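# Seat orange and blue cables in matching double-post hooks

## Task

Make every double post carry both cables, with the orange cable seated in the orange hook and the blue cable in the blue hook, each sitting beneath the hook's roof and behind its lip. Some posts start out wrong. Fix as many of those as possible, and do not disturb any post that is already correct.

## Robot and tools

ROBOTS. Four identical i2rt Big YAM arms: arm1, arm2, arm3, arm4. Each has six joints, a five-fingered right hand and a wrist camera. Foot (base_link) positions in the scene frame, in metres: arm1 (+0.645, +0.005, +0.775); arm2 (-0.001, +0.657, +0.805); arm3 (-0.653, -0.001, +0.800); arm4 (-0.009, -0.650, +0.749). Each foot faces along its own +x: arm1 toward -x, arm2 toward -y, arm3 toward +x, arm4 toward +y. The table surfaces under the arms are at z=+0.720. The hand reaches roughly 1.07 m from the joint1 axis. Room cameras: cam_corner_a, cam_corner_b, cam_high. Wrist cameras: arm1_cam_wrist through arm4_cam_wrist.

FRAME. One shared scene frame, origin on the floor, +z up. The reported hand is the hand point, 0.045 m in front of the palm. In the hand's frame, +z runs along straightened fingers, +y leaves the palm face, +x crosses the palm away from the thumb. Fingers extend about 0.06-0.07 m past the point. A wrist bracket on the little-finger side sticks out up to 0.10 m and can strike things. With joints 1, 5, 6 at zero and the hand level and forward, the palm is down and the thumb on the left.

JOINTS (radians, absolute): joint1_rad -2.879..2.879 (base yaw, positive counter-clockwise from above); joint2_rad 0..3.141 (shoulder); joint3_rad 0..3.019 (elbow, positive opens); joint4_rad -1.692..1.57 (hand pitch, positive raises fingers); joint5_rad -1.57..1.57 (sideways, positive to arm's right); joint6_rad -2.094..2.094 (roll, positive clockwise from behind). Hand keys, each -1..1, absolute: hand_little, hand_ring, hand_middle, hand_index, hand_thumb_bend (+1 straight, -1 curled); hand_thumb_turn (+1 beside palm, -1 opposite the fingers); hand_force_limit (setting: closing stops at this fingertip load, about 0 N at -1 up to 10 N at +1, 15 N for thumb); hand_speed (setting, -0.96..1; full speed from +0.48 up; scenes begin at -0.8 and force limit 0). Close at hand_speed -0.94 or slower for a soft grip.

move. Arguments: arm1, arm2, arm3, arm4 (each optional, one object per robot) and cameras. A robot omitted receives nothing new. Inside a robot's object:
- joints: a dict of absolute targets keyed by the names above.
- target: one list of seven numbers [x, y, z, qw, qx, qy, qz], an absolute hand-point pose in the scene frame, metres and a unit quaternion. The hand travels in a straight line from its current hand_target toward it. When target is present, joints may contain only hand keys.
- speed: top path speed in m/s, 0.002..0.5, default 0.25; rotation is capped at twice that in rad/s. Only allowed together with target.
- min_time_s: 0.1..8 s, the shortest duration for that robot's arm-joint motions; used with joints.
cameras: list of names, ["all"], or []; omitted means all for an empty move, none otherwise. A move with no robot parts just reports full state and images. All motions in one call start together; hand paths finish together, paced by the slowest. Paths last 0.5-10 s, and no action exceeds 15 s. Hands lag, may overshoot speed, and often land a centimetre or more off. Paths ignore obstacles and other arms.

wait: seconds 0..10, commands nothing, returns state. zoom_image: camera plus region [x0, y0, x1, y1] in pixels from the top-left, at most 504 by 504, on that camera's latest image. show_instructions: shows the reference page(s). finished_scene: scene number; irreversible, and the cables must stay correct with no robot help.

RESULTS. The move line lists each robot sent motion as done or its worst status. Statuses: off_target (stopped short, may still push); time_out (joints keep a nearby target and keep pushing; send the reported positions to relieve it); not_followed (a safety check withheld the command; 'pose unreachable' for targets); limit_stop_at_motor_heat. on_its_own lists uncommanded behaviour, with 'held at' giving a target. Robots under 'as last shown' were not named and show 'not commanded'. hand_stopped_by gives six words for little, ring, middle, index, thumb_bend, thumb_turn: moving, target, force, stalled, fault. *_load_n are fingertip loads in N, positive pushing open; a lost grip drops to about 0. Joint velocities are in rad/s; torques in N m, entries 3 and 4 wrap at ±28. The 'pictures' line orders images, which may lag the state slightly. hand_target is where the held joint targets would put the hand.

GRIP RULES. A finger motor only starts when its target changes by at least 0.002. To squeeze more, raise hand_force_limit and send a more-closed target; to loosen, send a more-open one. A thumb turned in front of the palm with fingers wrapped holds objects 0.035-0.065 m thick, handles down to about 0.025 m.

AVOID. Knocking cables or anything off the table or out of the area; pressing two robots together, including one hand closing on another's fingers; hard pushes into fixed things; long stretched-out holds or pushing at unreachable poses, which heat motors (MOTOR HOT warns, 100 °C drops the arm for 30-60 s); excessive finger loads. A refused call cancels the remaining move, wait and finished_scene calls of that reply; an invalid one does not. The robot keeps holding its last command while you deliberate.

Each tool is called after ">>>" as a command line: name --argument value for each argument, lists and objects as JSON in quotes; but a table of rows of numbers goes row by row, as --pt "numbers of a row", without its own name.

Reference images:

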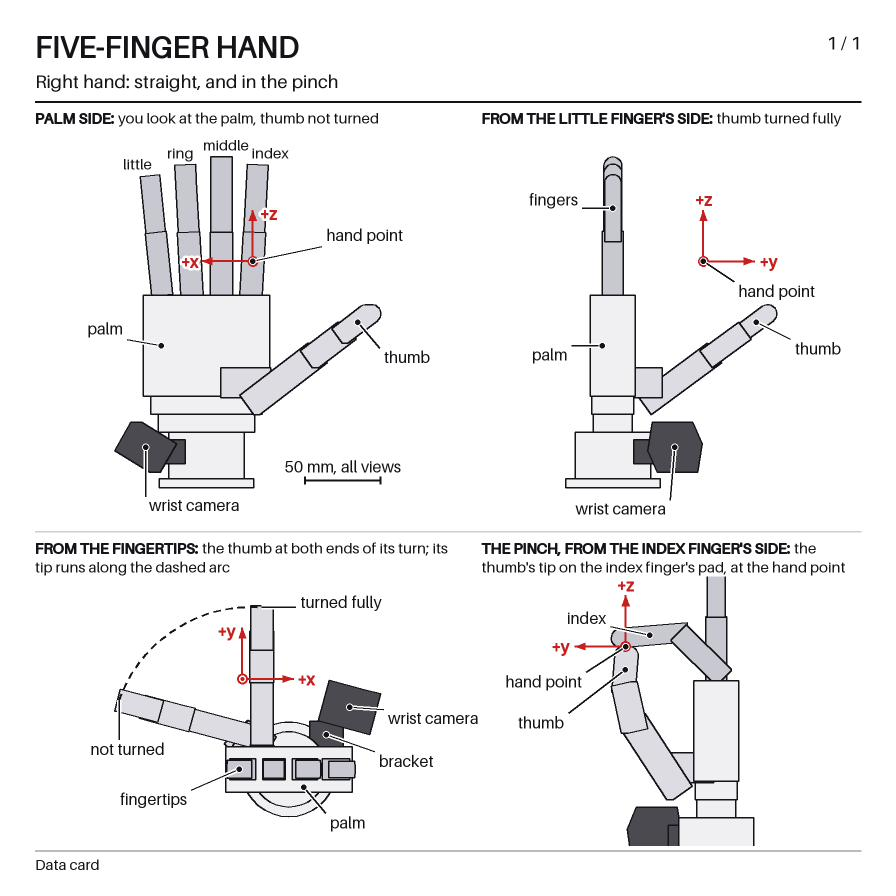

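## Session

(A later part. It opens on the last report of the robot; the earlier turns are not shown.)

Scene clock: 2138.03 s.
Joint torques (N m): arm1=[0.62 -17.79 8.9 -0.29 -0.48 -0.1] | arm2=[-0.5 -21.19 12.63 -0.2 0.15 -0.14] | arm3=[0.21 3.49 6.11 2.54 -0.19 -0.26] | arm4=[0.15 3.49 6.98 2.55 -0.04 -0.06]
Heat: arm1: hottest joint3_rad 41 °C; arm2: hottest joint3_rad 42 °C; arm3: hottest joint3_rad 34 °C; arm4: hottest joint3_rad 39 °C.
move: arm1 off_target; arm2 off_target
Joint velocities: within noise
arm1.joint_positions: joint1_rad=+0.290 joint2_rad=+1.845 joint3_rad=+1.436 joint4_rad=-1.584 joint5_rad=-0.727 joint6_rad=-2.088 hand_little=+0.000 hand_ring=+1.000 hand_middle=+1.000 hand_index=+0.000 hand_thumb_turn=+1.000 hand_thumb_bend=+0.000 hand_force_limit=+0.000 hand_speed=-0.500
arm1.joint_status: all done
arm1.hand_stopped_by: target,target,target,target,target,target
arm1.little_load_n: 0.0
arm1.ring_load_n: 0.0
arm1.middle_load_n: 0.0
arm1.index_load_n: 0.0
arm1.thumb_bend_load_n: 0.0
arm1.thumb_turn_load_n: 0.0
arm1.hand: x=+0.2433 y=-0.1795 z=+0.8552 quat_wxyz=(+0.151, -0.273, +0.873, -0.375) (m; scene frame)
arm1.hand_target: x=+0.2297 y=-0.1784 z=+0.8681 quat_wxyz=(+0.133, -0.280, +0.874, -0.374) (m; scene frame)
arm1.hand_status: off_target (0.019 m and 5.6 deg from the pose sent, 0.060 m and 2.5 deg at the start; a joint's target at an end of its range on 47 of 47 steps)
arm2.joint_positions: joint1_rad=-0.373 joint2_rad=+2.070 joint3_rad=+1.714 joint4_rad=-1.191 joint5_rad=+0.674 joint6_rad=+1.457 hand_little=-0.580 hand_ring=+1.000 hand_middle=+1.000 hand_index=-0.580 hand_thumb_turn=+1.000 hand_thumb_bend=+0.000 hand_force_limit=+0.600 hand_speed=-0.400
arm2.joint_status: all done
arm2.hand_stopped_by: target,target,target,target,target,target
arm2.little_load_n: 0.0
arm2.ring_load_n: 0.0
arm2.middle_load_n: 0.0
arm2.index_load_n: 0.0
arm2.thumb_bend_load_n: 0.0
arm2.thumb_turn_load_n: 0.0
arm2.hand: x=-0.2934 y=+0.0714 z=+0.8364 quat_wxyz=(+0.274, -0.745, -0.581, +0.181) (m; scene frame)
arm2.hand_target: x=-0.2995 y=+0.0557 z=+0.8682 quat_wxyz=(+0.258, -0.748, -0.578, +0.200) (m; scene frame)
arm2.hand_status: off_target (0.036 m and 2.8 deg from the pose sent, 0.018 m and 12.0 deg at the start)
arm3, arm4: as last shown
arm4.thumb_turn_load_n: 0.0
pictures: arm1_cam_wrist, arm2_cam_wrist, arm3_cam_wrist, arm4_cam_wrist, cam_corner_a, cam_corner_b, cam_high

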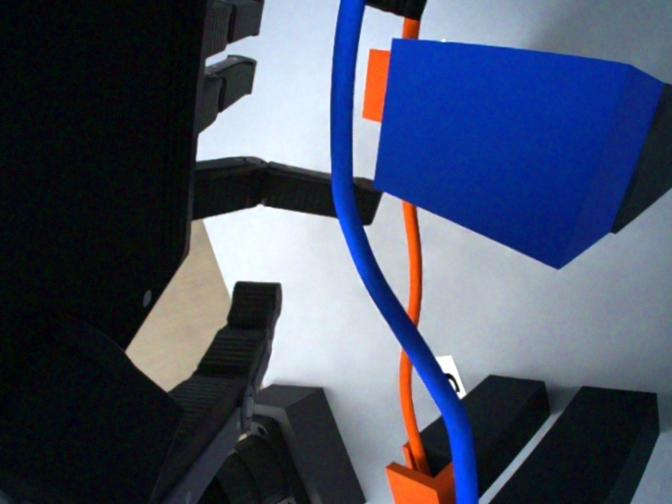

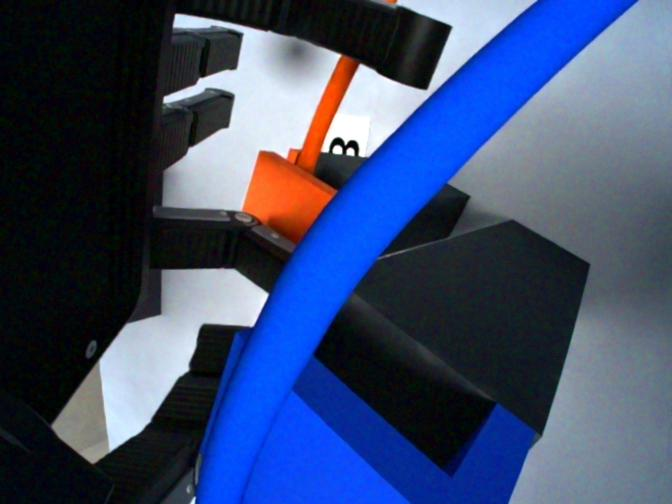

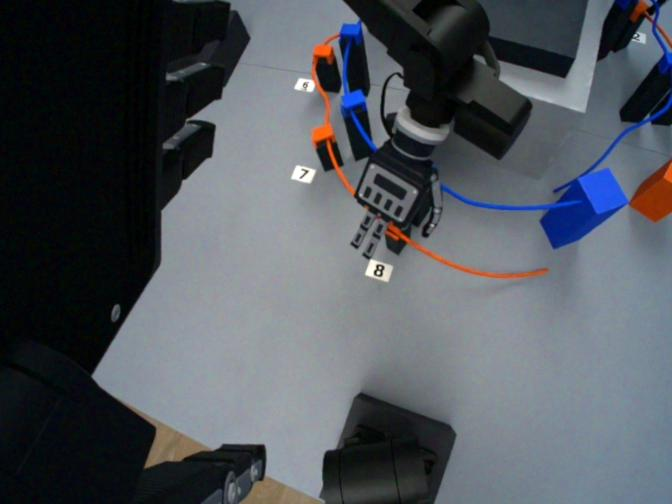

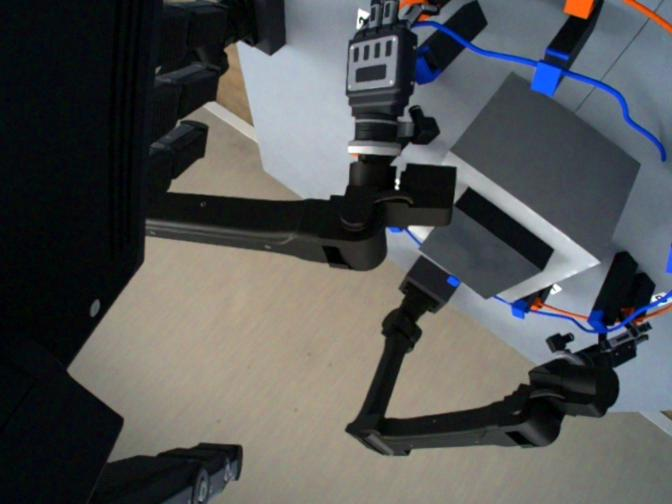

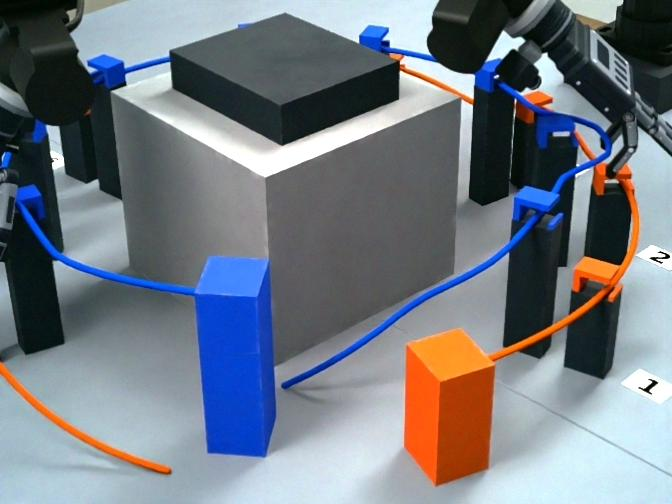

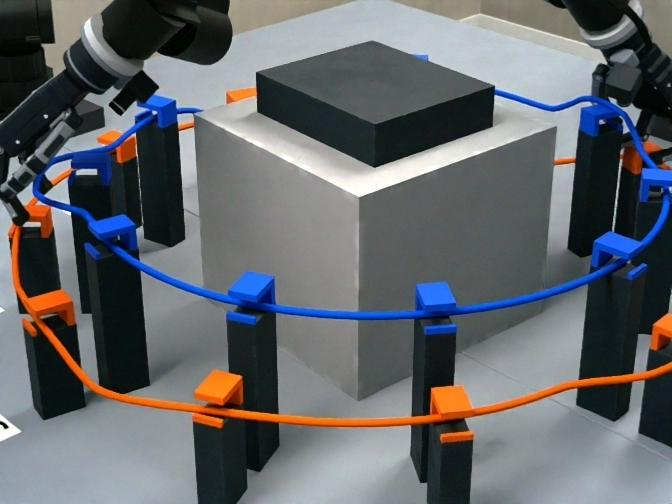

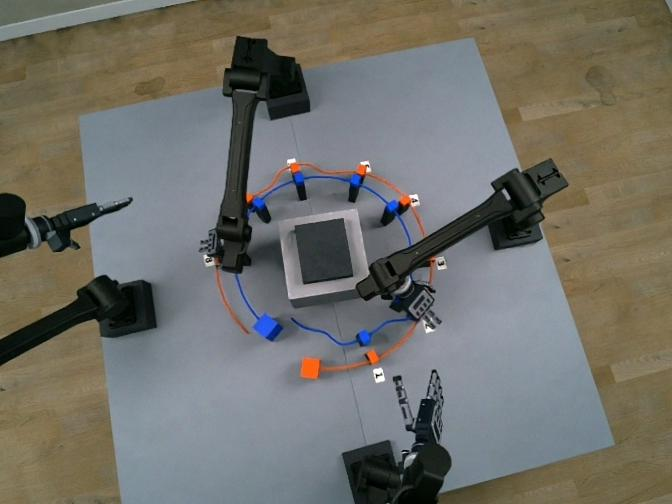

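>>> move --cameras '["cam_corner_a","cam_corner_b","arm1_cam_wrist","arm2_cam_wrist","arm3_cam_wrist"]'

Scene clock: 2182.60 s.
Joint torques (N m): arm1=[0.56 -17.79 8.88 -0.4 -0.48 -0.1] | arm2=[-0.03 -21.13 12.64 -0.18 0.14 -0.2] | arm3=[0.32 3.14 6.08 2.44 -0.19 -0.24] | arm4=[0.26 3.66 6.95 2.48 -0.03 -0.06]
Heat: arm1: hottest joint3_rad 45 °C; arm2: hottest joint3_rad 45 °C; arm3: hottest joint3_rad 33 °C; arm4: hottest joint3_rad 39 °C.
Joint velocities: within noise
arm1.joint_positions: joint1_rad=+0.290 joint2_rad=+1.845 joint3_rad=+1.437 joint4_rad=-1.584 joint5_rad=-0.727 joint6_rad=-2.088 hand_little=+0.000 hand_ring=+1.000 hand_middle=+1.000 hand_index=+0.000 hand_thumb_turn=+1.000 hand_thumb_bend=+0.000 hand_force_limit=+0.000 hand_speed=-0.500
arm1.joint_status: all done
arm1.hand_stopped_by: target,target,target,target,target,target
arm1.little_load_n: 0.0
arm1.ring_load_n: 0.0
arm1.middle_load_n: 0.0
arm1.index_load_n: 0.0
arm1.thumb_bend_load_n: 0.0
arm1.thumb_turn_load_n: 0.0
arm1.hand: x=+0.2431 y=-0.1795 z=+0.8553 quat_wxyz=(+0.151, -0.273, +0.873, -0.375) (m; scene frame)
arm1.hand_target: x=+0.2296 y=-0.1784 z=+0.8681 quat_wxyz=(+0.133, -0.280, +0.874, -0.374) (m; scene frame)
arm1.hand_status: off_target (0.019 m and 5.6 deg from the pose sent, 0.060 m and 2.5 deg at the start; a joint's target at an end of its range on 47 of 47 steps)
arm2.joint_positions: joint1_rad=-0.373 joint2_rad=+2.070 joint3_rad=+1.714 joint4_rad=-1.191 joint5_rad=+0.674 joint6_rad=+1.457 hand_little=-0.580 hand_ring=+1.000 hand_middle=+1.000 hand_index=-0.580 hand_thumb_turn=+1.000 hand_thumb_bend=+0.000 hand_force_limit=+0.600 hand_speed=-0.400
arm2.joint_status: all done
arm2.hand_stopped_by: target,target,target,target,target,target
arm2.little_load_n: 0.0
arm2.ring_load_n: 0.0
arm2.middle_load_n: 0.0
arm2.index_load_n: 0.0
arm2.thumb_bend_load_n: -0.5
arm2.thumb_turn_load_n: 0.0
arm2.hand: x=-0.2934 y=+0.0714 z=+0.8364 quat_wxyz=(+0.274, -0.745, -0.581, +0.181) (m; scene frame)
arm2.hand_target: x=-0.2995 y=+0.0557 z=+0.8682 quat_wxyz=(+0.258, -0.748, -0.578, +0.200) (m; scene frame)
arm2.hand_status: off_target (0.036 m and 2.8 deg from the pose sent, 0.018 m and 12.0 deg at the start)
arm3.joint_positions: joint1_rad=+0.510 joint2_rad=+0.597 joint3_rad=+1.411 joint4_rad=-1.483 joint5_rad=+0.002 joint6_rad=-1.090 hand_little=+1.000 hand_ring=+1.000 hand_middle=+1.000 hand_index=+1.000 hand_thumb_turn=+1.000 hand_thumb_bend=+1.000 hand_force_limit=+0.000 hand_speed=-0.300
arm3.joint_status: not commanded
arm3.hand_stopped_by: target,target,target,target,target,target
arm3.little_load_n: 0.0
arm3.ring_load_n: 0.0
arm3.middle_load_n: 0.0
arm3.index_load_n: 0.0
arm3.thumb_bend_load_n: 0.0
arm3.thumb_turn_load_n: 0.0
arm3.hand: x=-0.4753 y=+0.0527 z=+1.2696 quat_wxyz=(-0.209, +0.898, +0.014, +0.387) (m; scene frame)
arm3.hand_target: x=-0.4701 y=+0.0534 z=+1.2721 quat_wxyz=(-0.209, +0.895, +0.014, +0.394) (m; scene frame)
arm3.hand_status: not commanded
arm4.joint_positions: joint1_rad=-0.589 joint2_rad=+0.648 joint3_rad=+1.357 joint4_rad=-1.421 joint5_rad=+0.102 joint6_rad=+1.013 hand_little=+1.000 hand_ring=+1.000 hand_middle=+1.000 hand_index=+1.000 hand_thumb_turn=+1.000 hand_thumb_bend=+1.000 hand_force_limit=+0.000 hand_speed=-0.400
arm4.joint_status: not commanded
arm4.hand_stopped_by: target,target,target,target,target,target
arm4.little_load_n: 0.0
arm4.ring_load_n: 0.0
arm4.middle_load_n: 0.0
arm4.index_load_n: 0.0
arm4.thumb_bend_load_n: 0.0
arm4.thumb_turn_load_n: 0.0
arm4.hand: x=+0.0851 y=-0.4082 z=+1.2268 quat_wxyz=(-0.416, +0.628, -0.656, -0.047) (m; scene frame)
arm4.hand_target: x=+0.0895 y=-0.4059 z=+1.2316 quat_wxyz=(-0.426, +0.625, -0.652, -0.046) (m; scene frame)
arm4.hand_status: not commanded
pictures: arm1_cam_wrist, arm2_cam_wrist, arm3_cam_wrist, cam_corner_a, cam_corner_b

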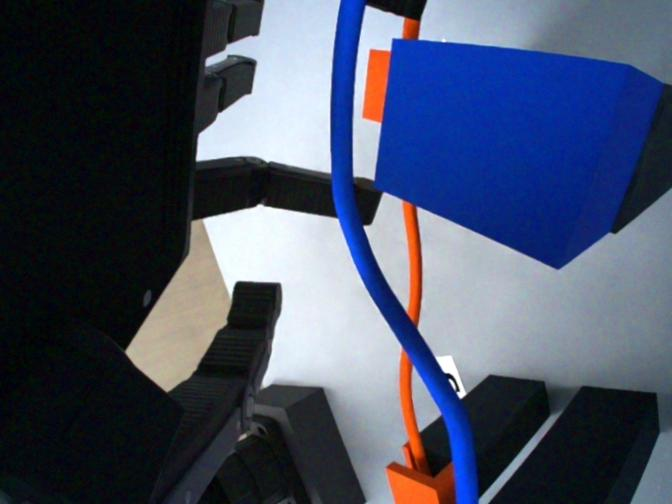

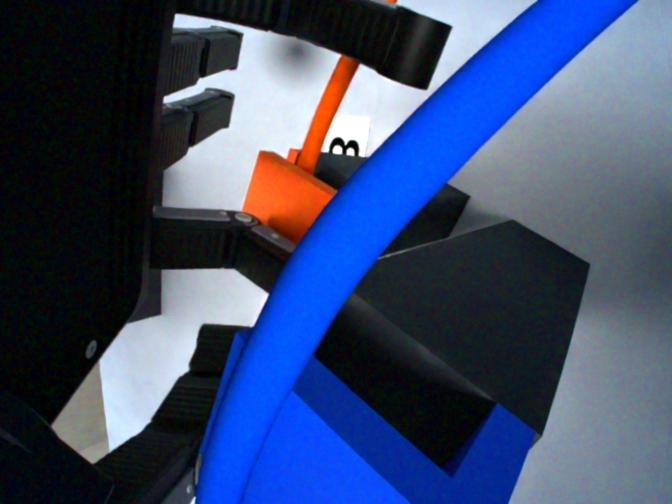

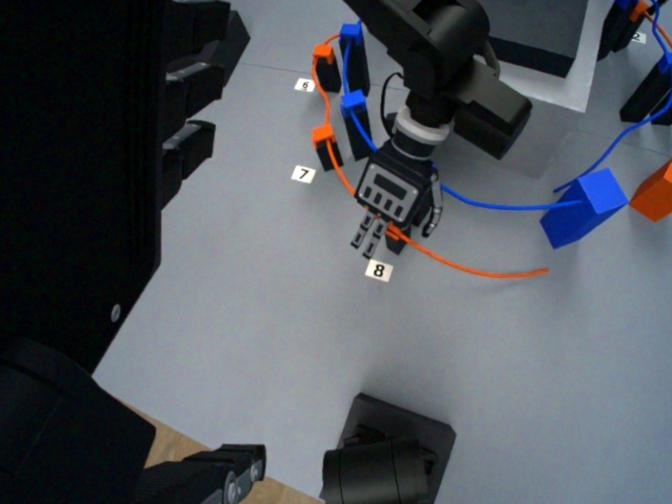

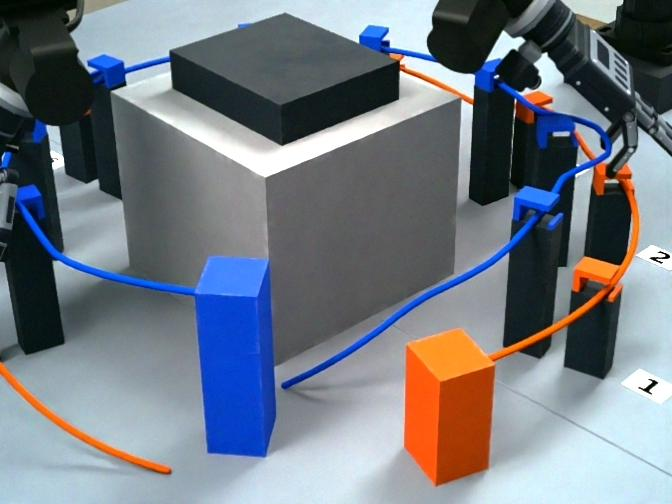

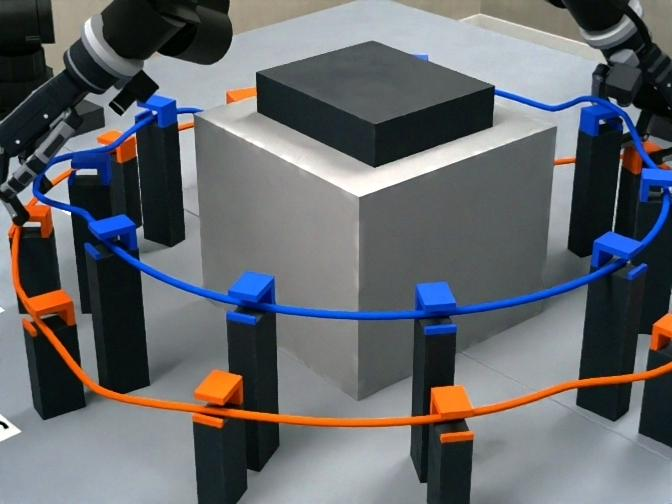

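>>> zoom_image --camera "cam_corner_a" --region '[500, 60, 672, 220]'

>>> zoom_image --camera "cam_corner_b" --region '[0, 100, 140, 240]'

>>> zoom_image --camera "cam_corner_b" --region '[550, 60, 672, 180]'

>>> zoom_image --camera "cam_corner_a" --region '[0, 130, 120, 280]'

>>> zoom_image --camera "arm3_cam_wrist" --region '[320, 60, 480, 280]'

Scaled by 2.930.

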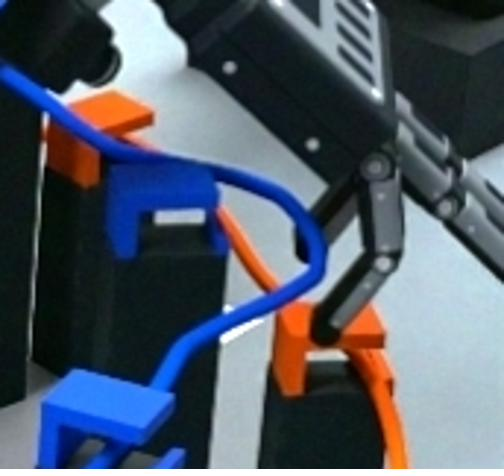

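Scaled by 3.600.

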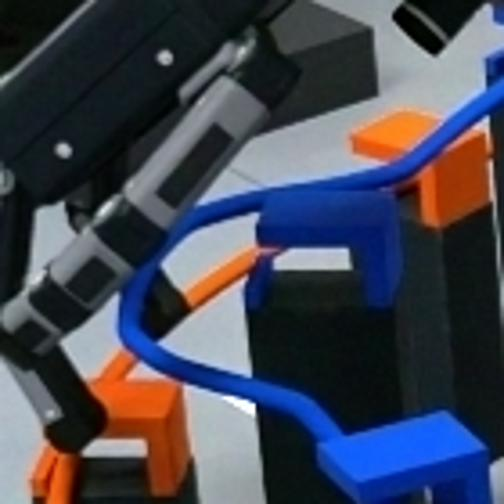

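Scaled by 4.131.

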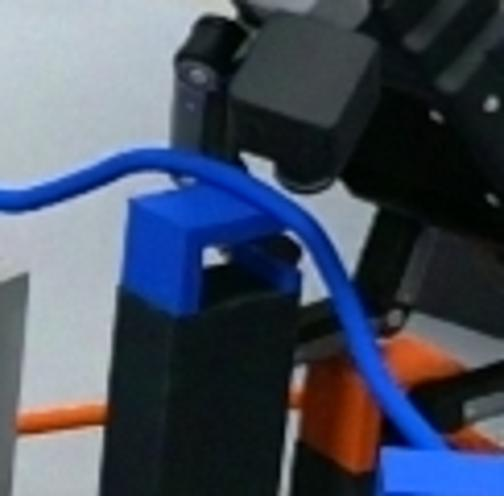

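Scaled by 3.360.

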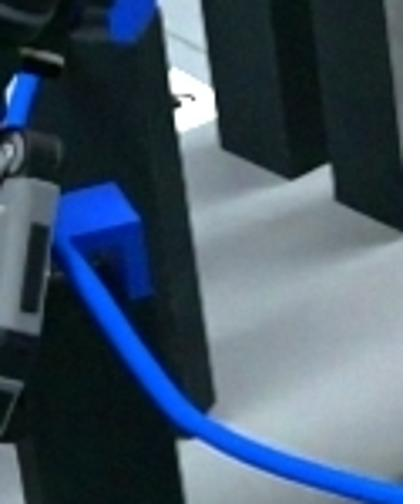

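Scaled by 2.291 from the camera's 672x504 image, which has a finer 960x720 frame.

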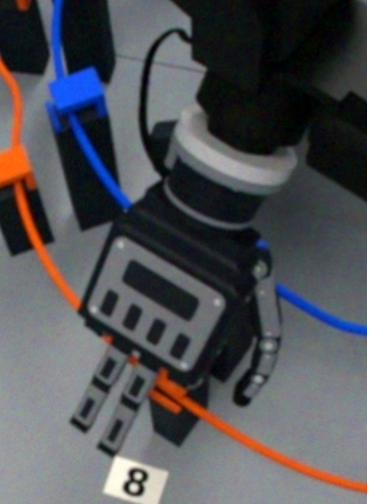

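>>> zoom_image --camera "arm2_cam_wrist" --region '[150, 130, 600, 504]'

Scaled by 1.120 from the camera's 672x504 image, which has a finer 960x720 frame.

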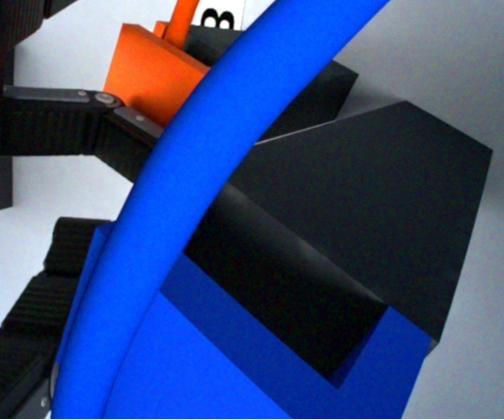

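>>> zoom_image --camera "cam_corner_b" --region '[612, 100, 672, 180]'

>>> zoom_image --camera "arm2_cam_wrist" --region '[150, 0, 480, 300]'

Scaled by 6.300.

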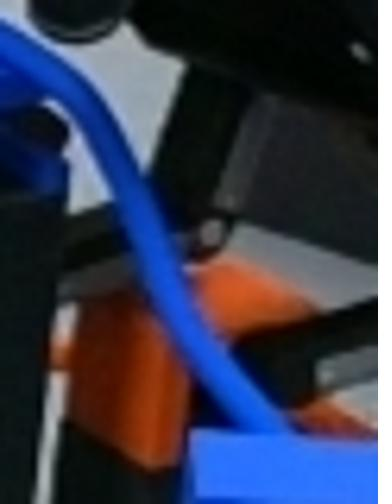

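Scaled by 1.527 from the camera's 672x504 image, which has a finer 960x720 frame.

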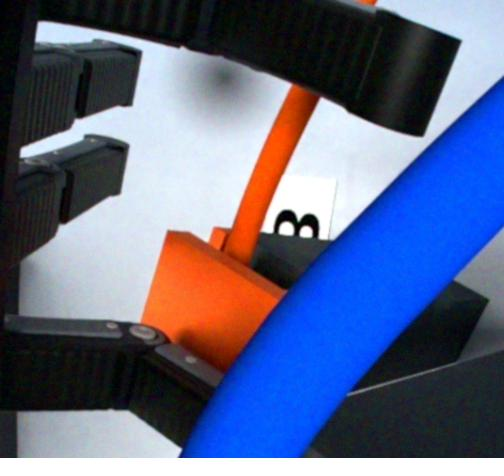

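>>> move --arm1 '{"target": [0.2200, -0.1900, 0.8685, -0.1448, 0.3107, -0.8514, 0.397], "speed": 0.1}' --arm2 '{"target": [-0.302, 0.043, 0.885, -0.2576, 0.7481, 0.5782, -0.1991], "speed": 0.1}' --cameras '["cam_corner_a", "cam_corner_b", "arm1_cam_wrist", "arm2_cam_wrist"]'

Scene clock: 2372.63 s.
Joint torques (N m): arm1=[1.61 -15.27 9.06 -0.29 -0.66 -0.1] | arm2=[0.15 -19.72 13.78 0.14 0.37 -0.05] | arm3=[0.44 3.08 6.02 2.5 -0.17 -0.23] | arm4=[0.15 3.78 6.94 2.45 -0.04 -0.05]
Heat: arm1: hottest joint3_rad 48 °C; arm2: hottest joint3_rad 49 °C; arm3: hottest joint3_rad 33 °C; arm4: hottest joint3_rad 39 °C.
move: arm1 off_target; arm2 off_target
Joint velocities: within noise
arm1.joint_positions: joint1_rad=+0.290 joint2_rad=+1.846 joint3_rad=+1.481 joint4_rad=-1.597 joint5_rad=-0.735 joint6_rad=-2.088 hand_little=+0.000 hand_ring=+1.000 hand_middle=+1.000 hand_index=+0.000 hand_thumb_turn=+1.000 hand_thumb_bend=+0.000 hand_force_limit=+0.000 hand_speed=-0.500
arm1.joint_status: not commanded
arm1.hand_stopped_by: target,target,target,target,target,target
arm1.little_load_n: 0.0
arm1.ring_load_n: 0.0
arm1.middle_load_n: -0.5
arm1.index_load_n: -0.5
arm1.thumb_bend_load_n: 0.0
arm1.thumb_turn_load_n: 0.0
arm1.hand: x=+0.2298 y=-0.1844 z=+0.8678 quat_wxyz=(+0.136, -0.278, +0.873, -0.377) (m; scene frame)
arm1.hand_target: x=+0.2204 y=-0.1904 z=+0.8685 quat_wxyz=(+0.135, -0.285, +0.870, -0.378) (m; scene frame)
arm1.hand_status: off_target (0.011 m and 5.1 deg from the pose sent, 0.029 m and 5.6 deg at the start; a joint's target at an end of its range on 35 of 35 steps)
arm2.joint_positions: joint1_rad=-0.374 joint2_rad=+2.070 joint3_rad=+1.782 joint4_rad=-1.257 joint5_rad=+0.668 joint6_rad=+1.453 hand_little=-0.580 hand_ring=+1.000 hand_middle=+1.000 hand_index=-0.580 hand_thumb_turn=+1.000 hand_thumb_bend=+0.000 hand_force_limit=+0.600 hand_speed=-0.400
arm2.joint_status: not commanded
arm2.hand_stopped_by: target,target,target,target,target,target
arm2.little_load_n: 0.0
arm2.ring_load_n: 0.0
arm2.middle_load_n: 0.0
arm2.index_load_n: 0.5
arm2.thumb_bend_load_n: 0.0
arm2.thumb_turn_load_n: 0.0
arm2.hand: x=-0.2956 y=+0.0630 z=+0.8606 quat_wxyz=(+0.271, -0.745, -0.582, +0.180) (m; scene frame)
arm2.hand_target: x=-0.3015 y=+0.0443 z=+0.8855 quat_wxyz=(+0.257, -0.748, -0.578, +0.200) (m; scene frame)
arm2.hand_status: off_target (0.032 m and 2.8 deg from the pose sent, 0.057 m and 2.8 deg at the start)
arm3, arm4: as last shown
pictures: arm1_cam_wrist, arm2_cam_wrist, cam_corner_a, cam_corner_b

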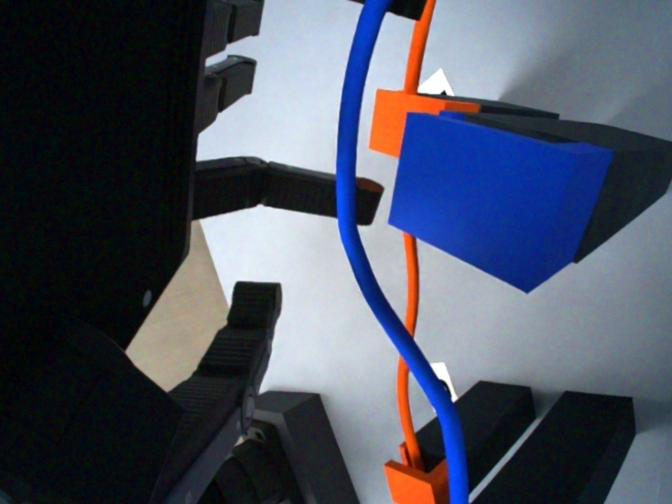

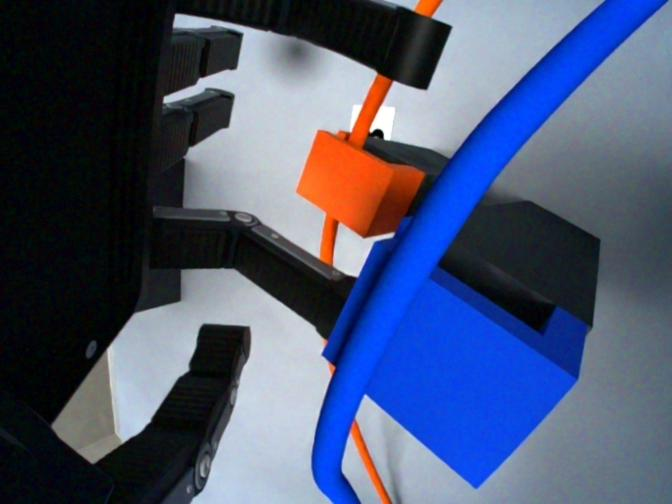

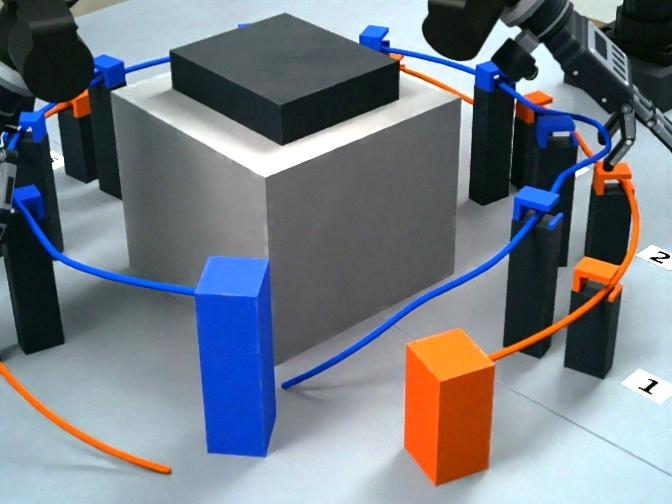

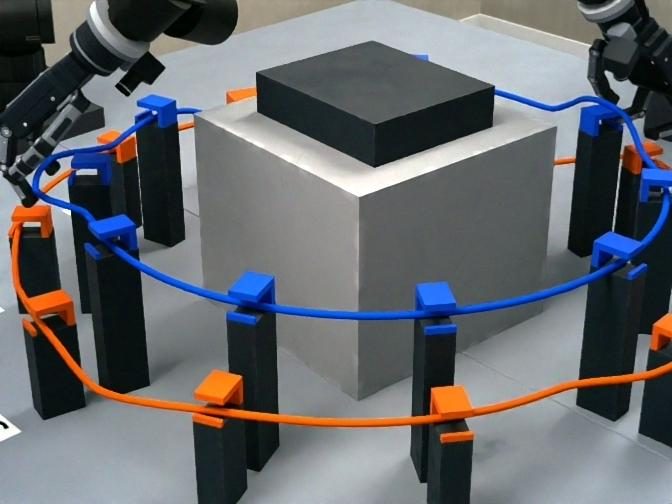

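>>> zoom_image --camera "arm2_cam_wrist" --region '[220, 120, 620, 504]'

>>> zoom_image --camera "cam_corner_b" --region '[572, 80, 672, 180]'

>>> zoom_image --camera "cam_corner_a" --region '[0, 150, 80, 240]'

>>> zoom_image --camera "cam_corner_a" --region '[520, 70, 672, 220]'

>>> zoom_image --camera "cam_corner_b" --region '[0, 120, 130, 250]'

Scaled by 1.260 from the camera's 672x504 image, which has a finer 960x720 frame.

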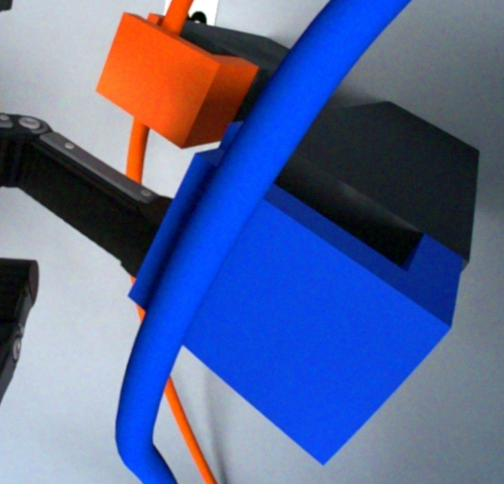

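Scaled by 5.040.

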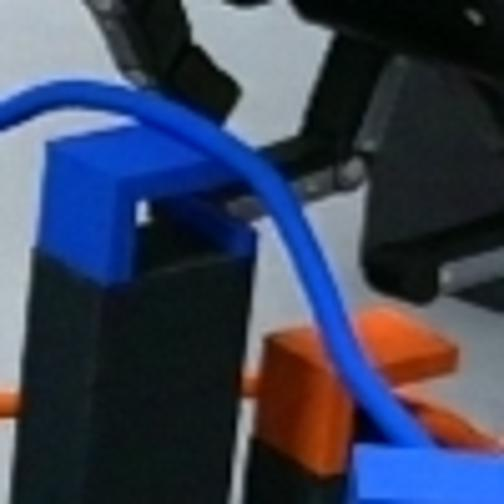

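Scaled by 5.600.

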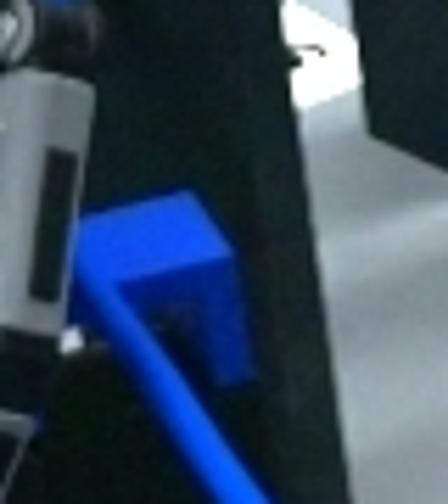

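Scaled by 3.316.

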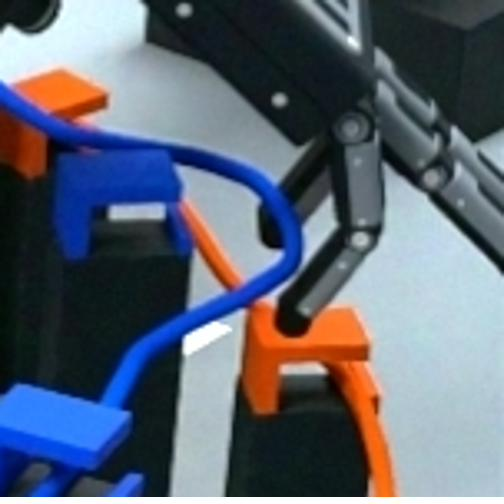

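Scaled by 3.877.

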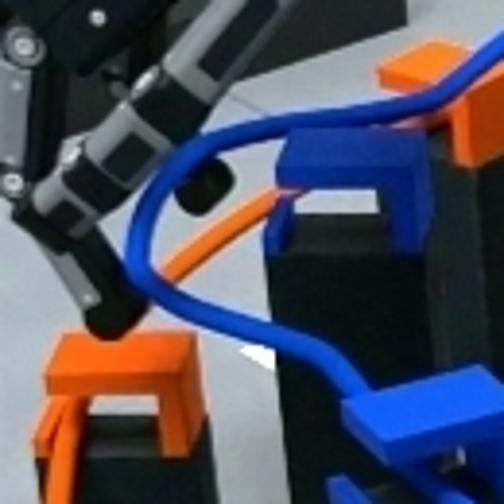

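>>> move --arm1 '{"target": [0.2360, -0.1710, 0.8490, -0.1448, 0.3107, -0.8514, 0.397], "speed": 0.1}' --arm2 '{"target": [-0.305, 0.031, 0.886, -0.2576, 0.7481, 0.5782, -0.1991], "speed": 0.1}' --cameras '["cam_corner_a", "cam_corner_b", "arm1_cam_wrist", "arm2_cam_wrist"]'

>>> zoom_image --camera "arm2_cam_wrist" --region '[220, 120, 620, 504]'

>>> zoom_image --camera "cam_corner_b" --region '[572, 80, 672, 180]'

>>> zoom_image --camera "cam_corner_a" --region '[520, 70, 672, 220]'

>>> zoom_image --camera "cam_corner_b" --region '[0, 120, 130, 250]'

Scene clock: 2525.63 s.
Joint torques (N m): arm1=[0.38 -17.79 5.82 0.46 -0.48 -0.1] | arm2=[-0.26 -18.9 13.86 -0.05 0.39 -0.05] | arm3=[0.67 3.43 6.17 2.54 -0.16 -0.24] | arm4=[0.15 3.49 6.94 2.48 -0.02 -0.05]
Heat: arm1: hottest joint3_rad 48 °C; arm2: hottest joint3_rad 52 °C; arm3: hottest joint3_rad 33 °C; arm4: hottest joint3_rad 38 °C.
move: arm1 off_target; arm2 off_target
Joint velocities: within noise
arm1.joint_positions: joint1_rad=+0.283 joint2_rad=+1.846 joint3_rad=+1.424 joint4_rad=-1.555 joint5_rad=-0.721 joint6_rad=-2.088 hand_little=+0.000 hand_ring=+1.000 hand_middle=+1.000 hand_index=+0.000 hand_thumb_turn=+1.000 hand_thumb_bend=+0.000 hand_force_limit=+0.000 hand_speed=-0.500
arm1.joint_status: not commanded
arm1.hand_stopped_by: target,target,target,target,target,target
arm1.little_load_n: 0.5
arm1.ring_load_n: 0.0
arm1.middle_load_n: 0.0
arm1.index_load_n: 0.0
arm1.thumb_bend_load_n: 0.0
arm1.thumb_turn_load_n: 0.0
arm1.hand: x=+0.2399 y=-0.1762 z=+0.8485 quat_wxyz=(+0.143, -0.275, +0.875, -0.372) (m; scene frame)
arm1.hand_target: x=+0.2362 y=-0.1715 z=+0.8491 quat_wxyz=(+0.134, -0.277, +0.876, -0.372) (m; scene frame)
arm1.hand_status: off_target (0.007 m and 5.7 deg from the pose sent, 0.024 m and 5.1 deg at the start; a joint's target at an end of its range on 38 of 38 steps)
arm2.joint_positions: joint1_rad=-0.374 joint2_rad=+2.089 joint3_rad=+1.842 joint4_rad=-1.284 joint5_rad=+0.668 joint6_rad=+1.453 hand_little=-0.580 hand_ring=+1.000 hand_middle=+1.000 hand_index=-0.580 hand_thumb_turn=+1.000 hand_thumb_bend=+0.000 hand_force_limit=+0.600 hand_speed=-0.400
arm2.joint_status: not commanded
arm2.hand_stopped_by: target,target,target,target,target,target
arm2.little_load_n: 0.0
arm2.ring_load_n: 0.0
arm2.middle_load_n: 0.0
arm2.index_load_n: 0.0
arm2.thumb_bend_load_n: 0.0
arm2.thumb_turn_load_n: 0.0
arm2.hand: x=-0.3003 y=+0.0503 z=+0.8716 quat_wxyz=(+0.268, -0.746, -0.581, +0.185) (m; scene frame)
arm2.hand_target: x=-0.3045 y=+0.0321 z=+0.8864 quat_wxyz=(+0.257, -0.748, -0.578, +0.200) (m; scene frame)
arm2.hand_status: off_target (0.025 m and 2.0 deg from the pose sent, 0.042 m and 2.8 deg at the start)
arm3, arm4: as last shown
arm4.thumb_turn_load_n: -0.5
pictures: arm1_cam_wrist, arm2_cam_wrist, cam_corner_a, cam_corner_b

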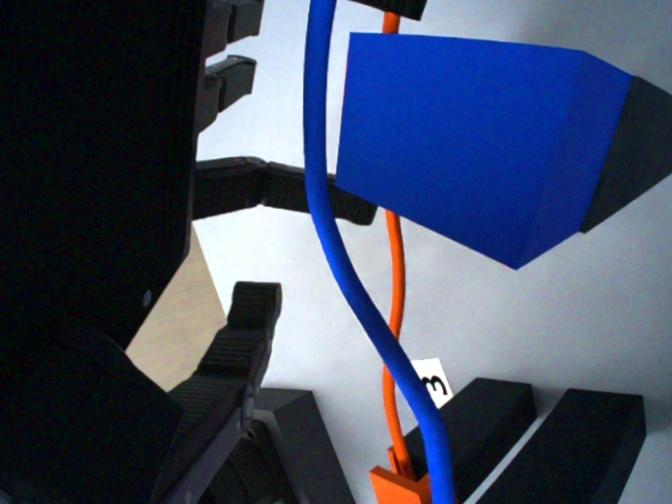

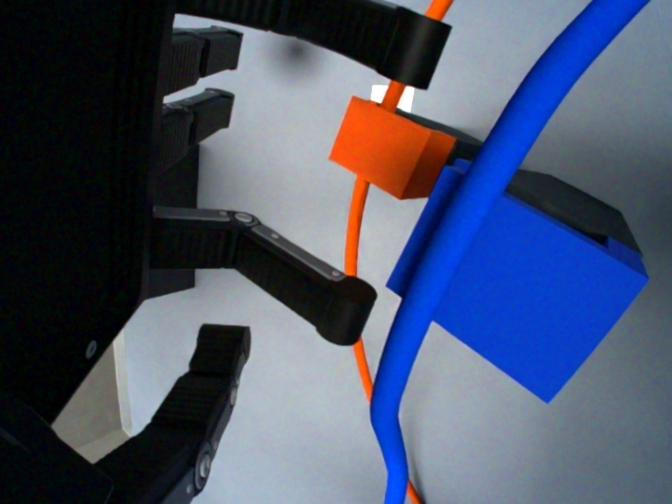

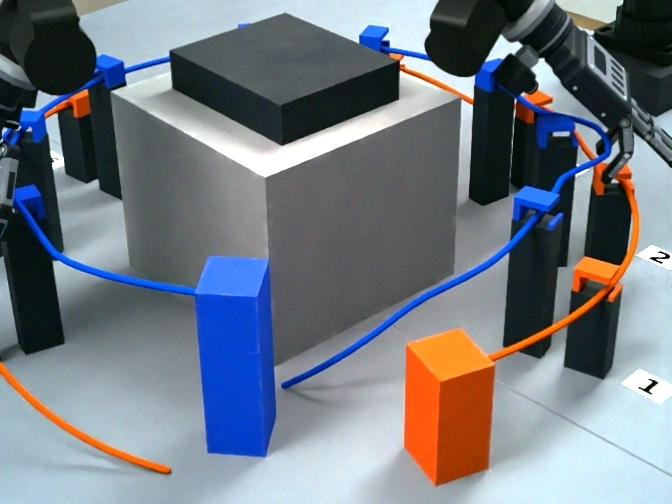

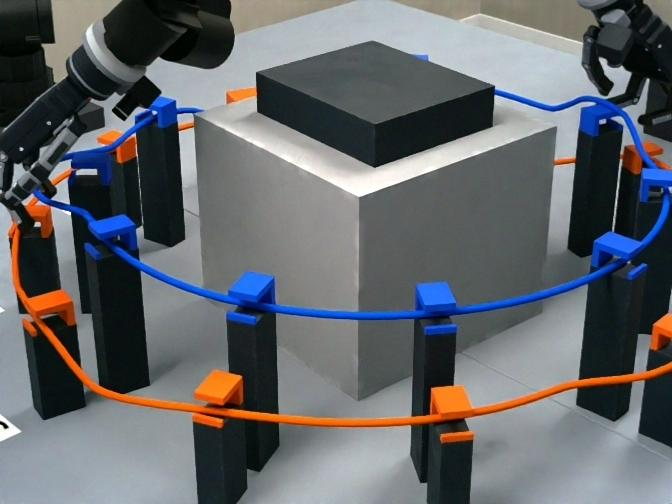

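Scaled by 1.260 from the camera's 672x504 image, which has a finer 960x720 frame.

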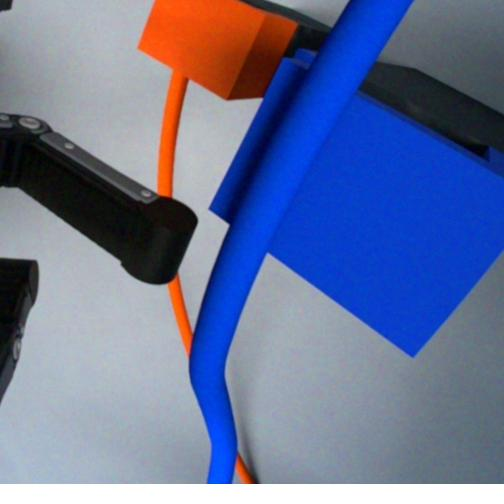

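Scaled by 5.040.

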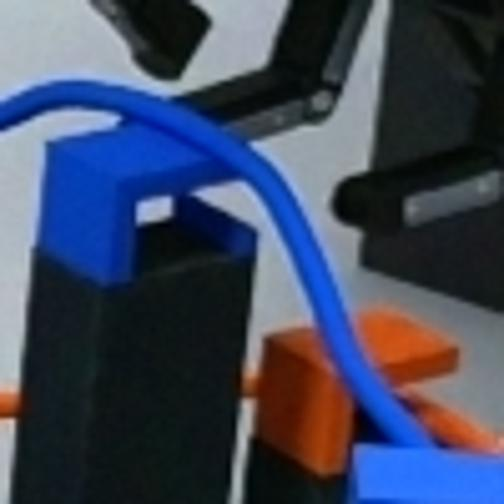

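Scaled by 3.316.

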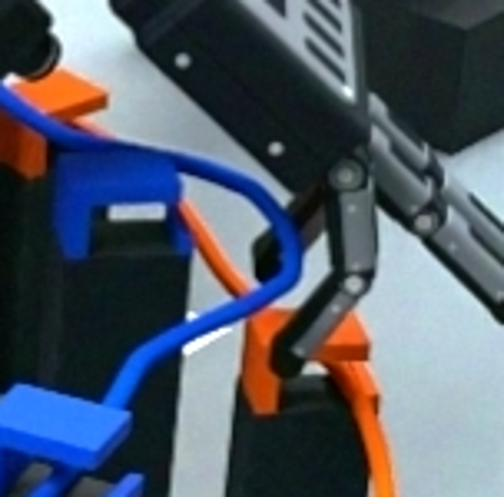

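Scaled by 3.877.

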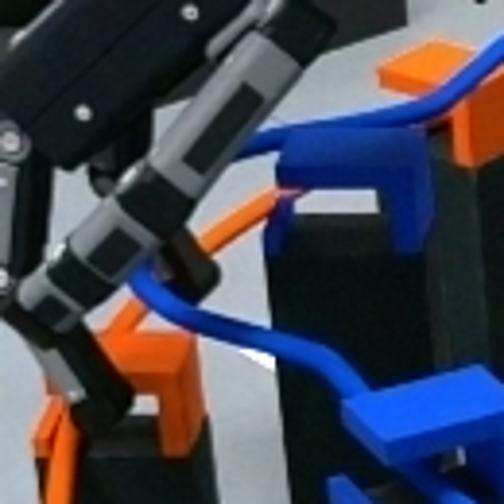

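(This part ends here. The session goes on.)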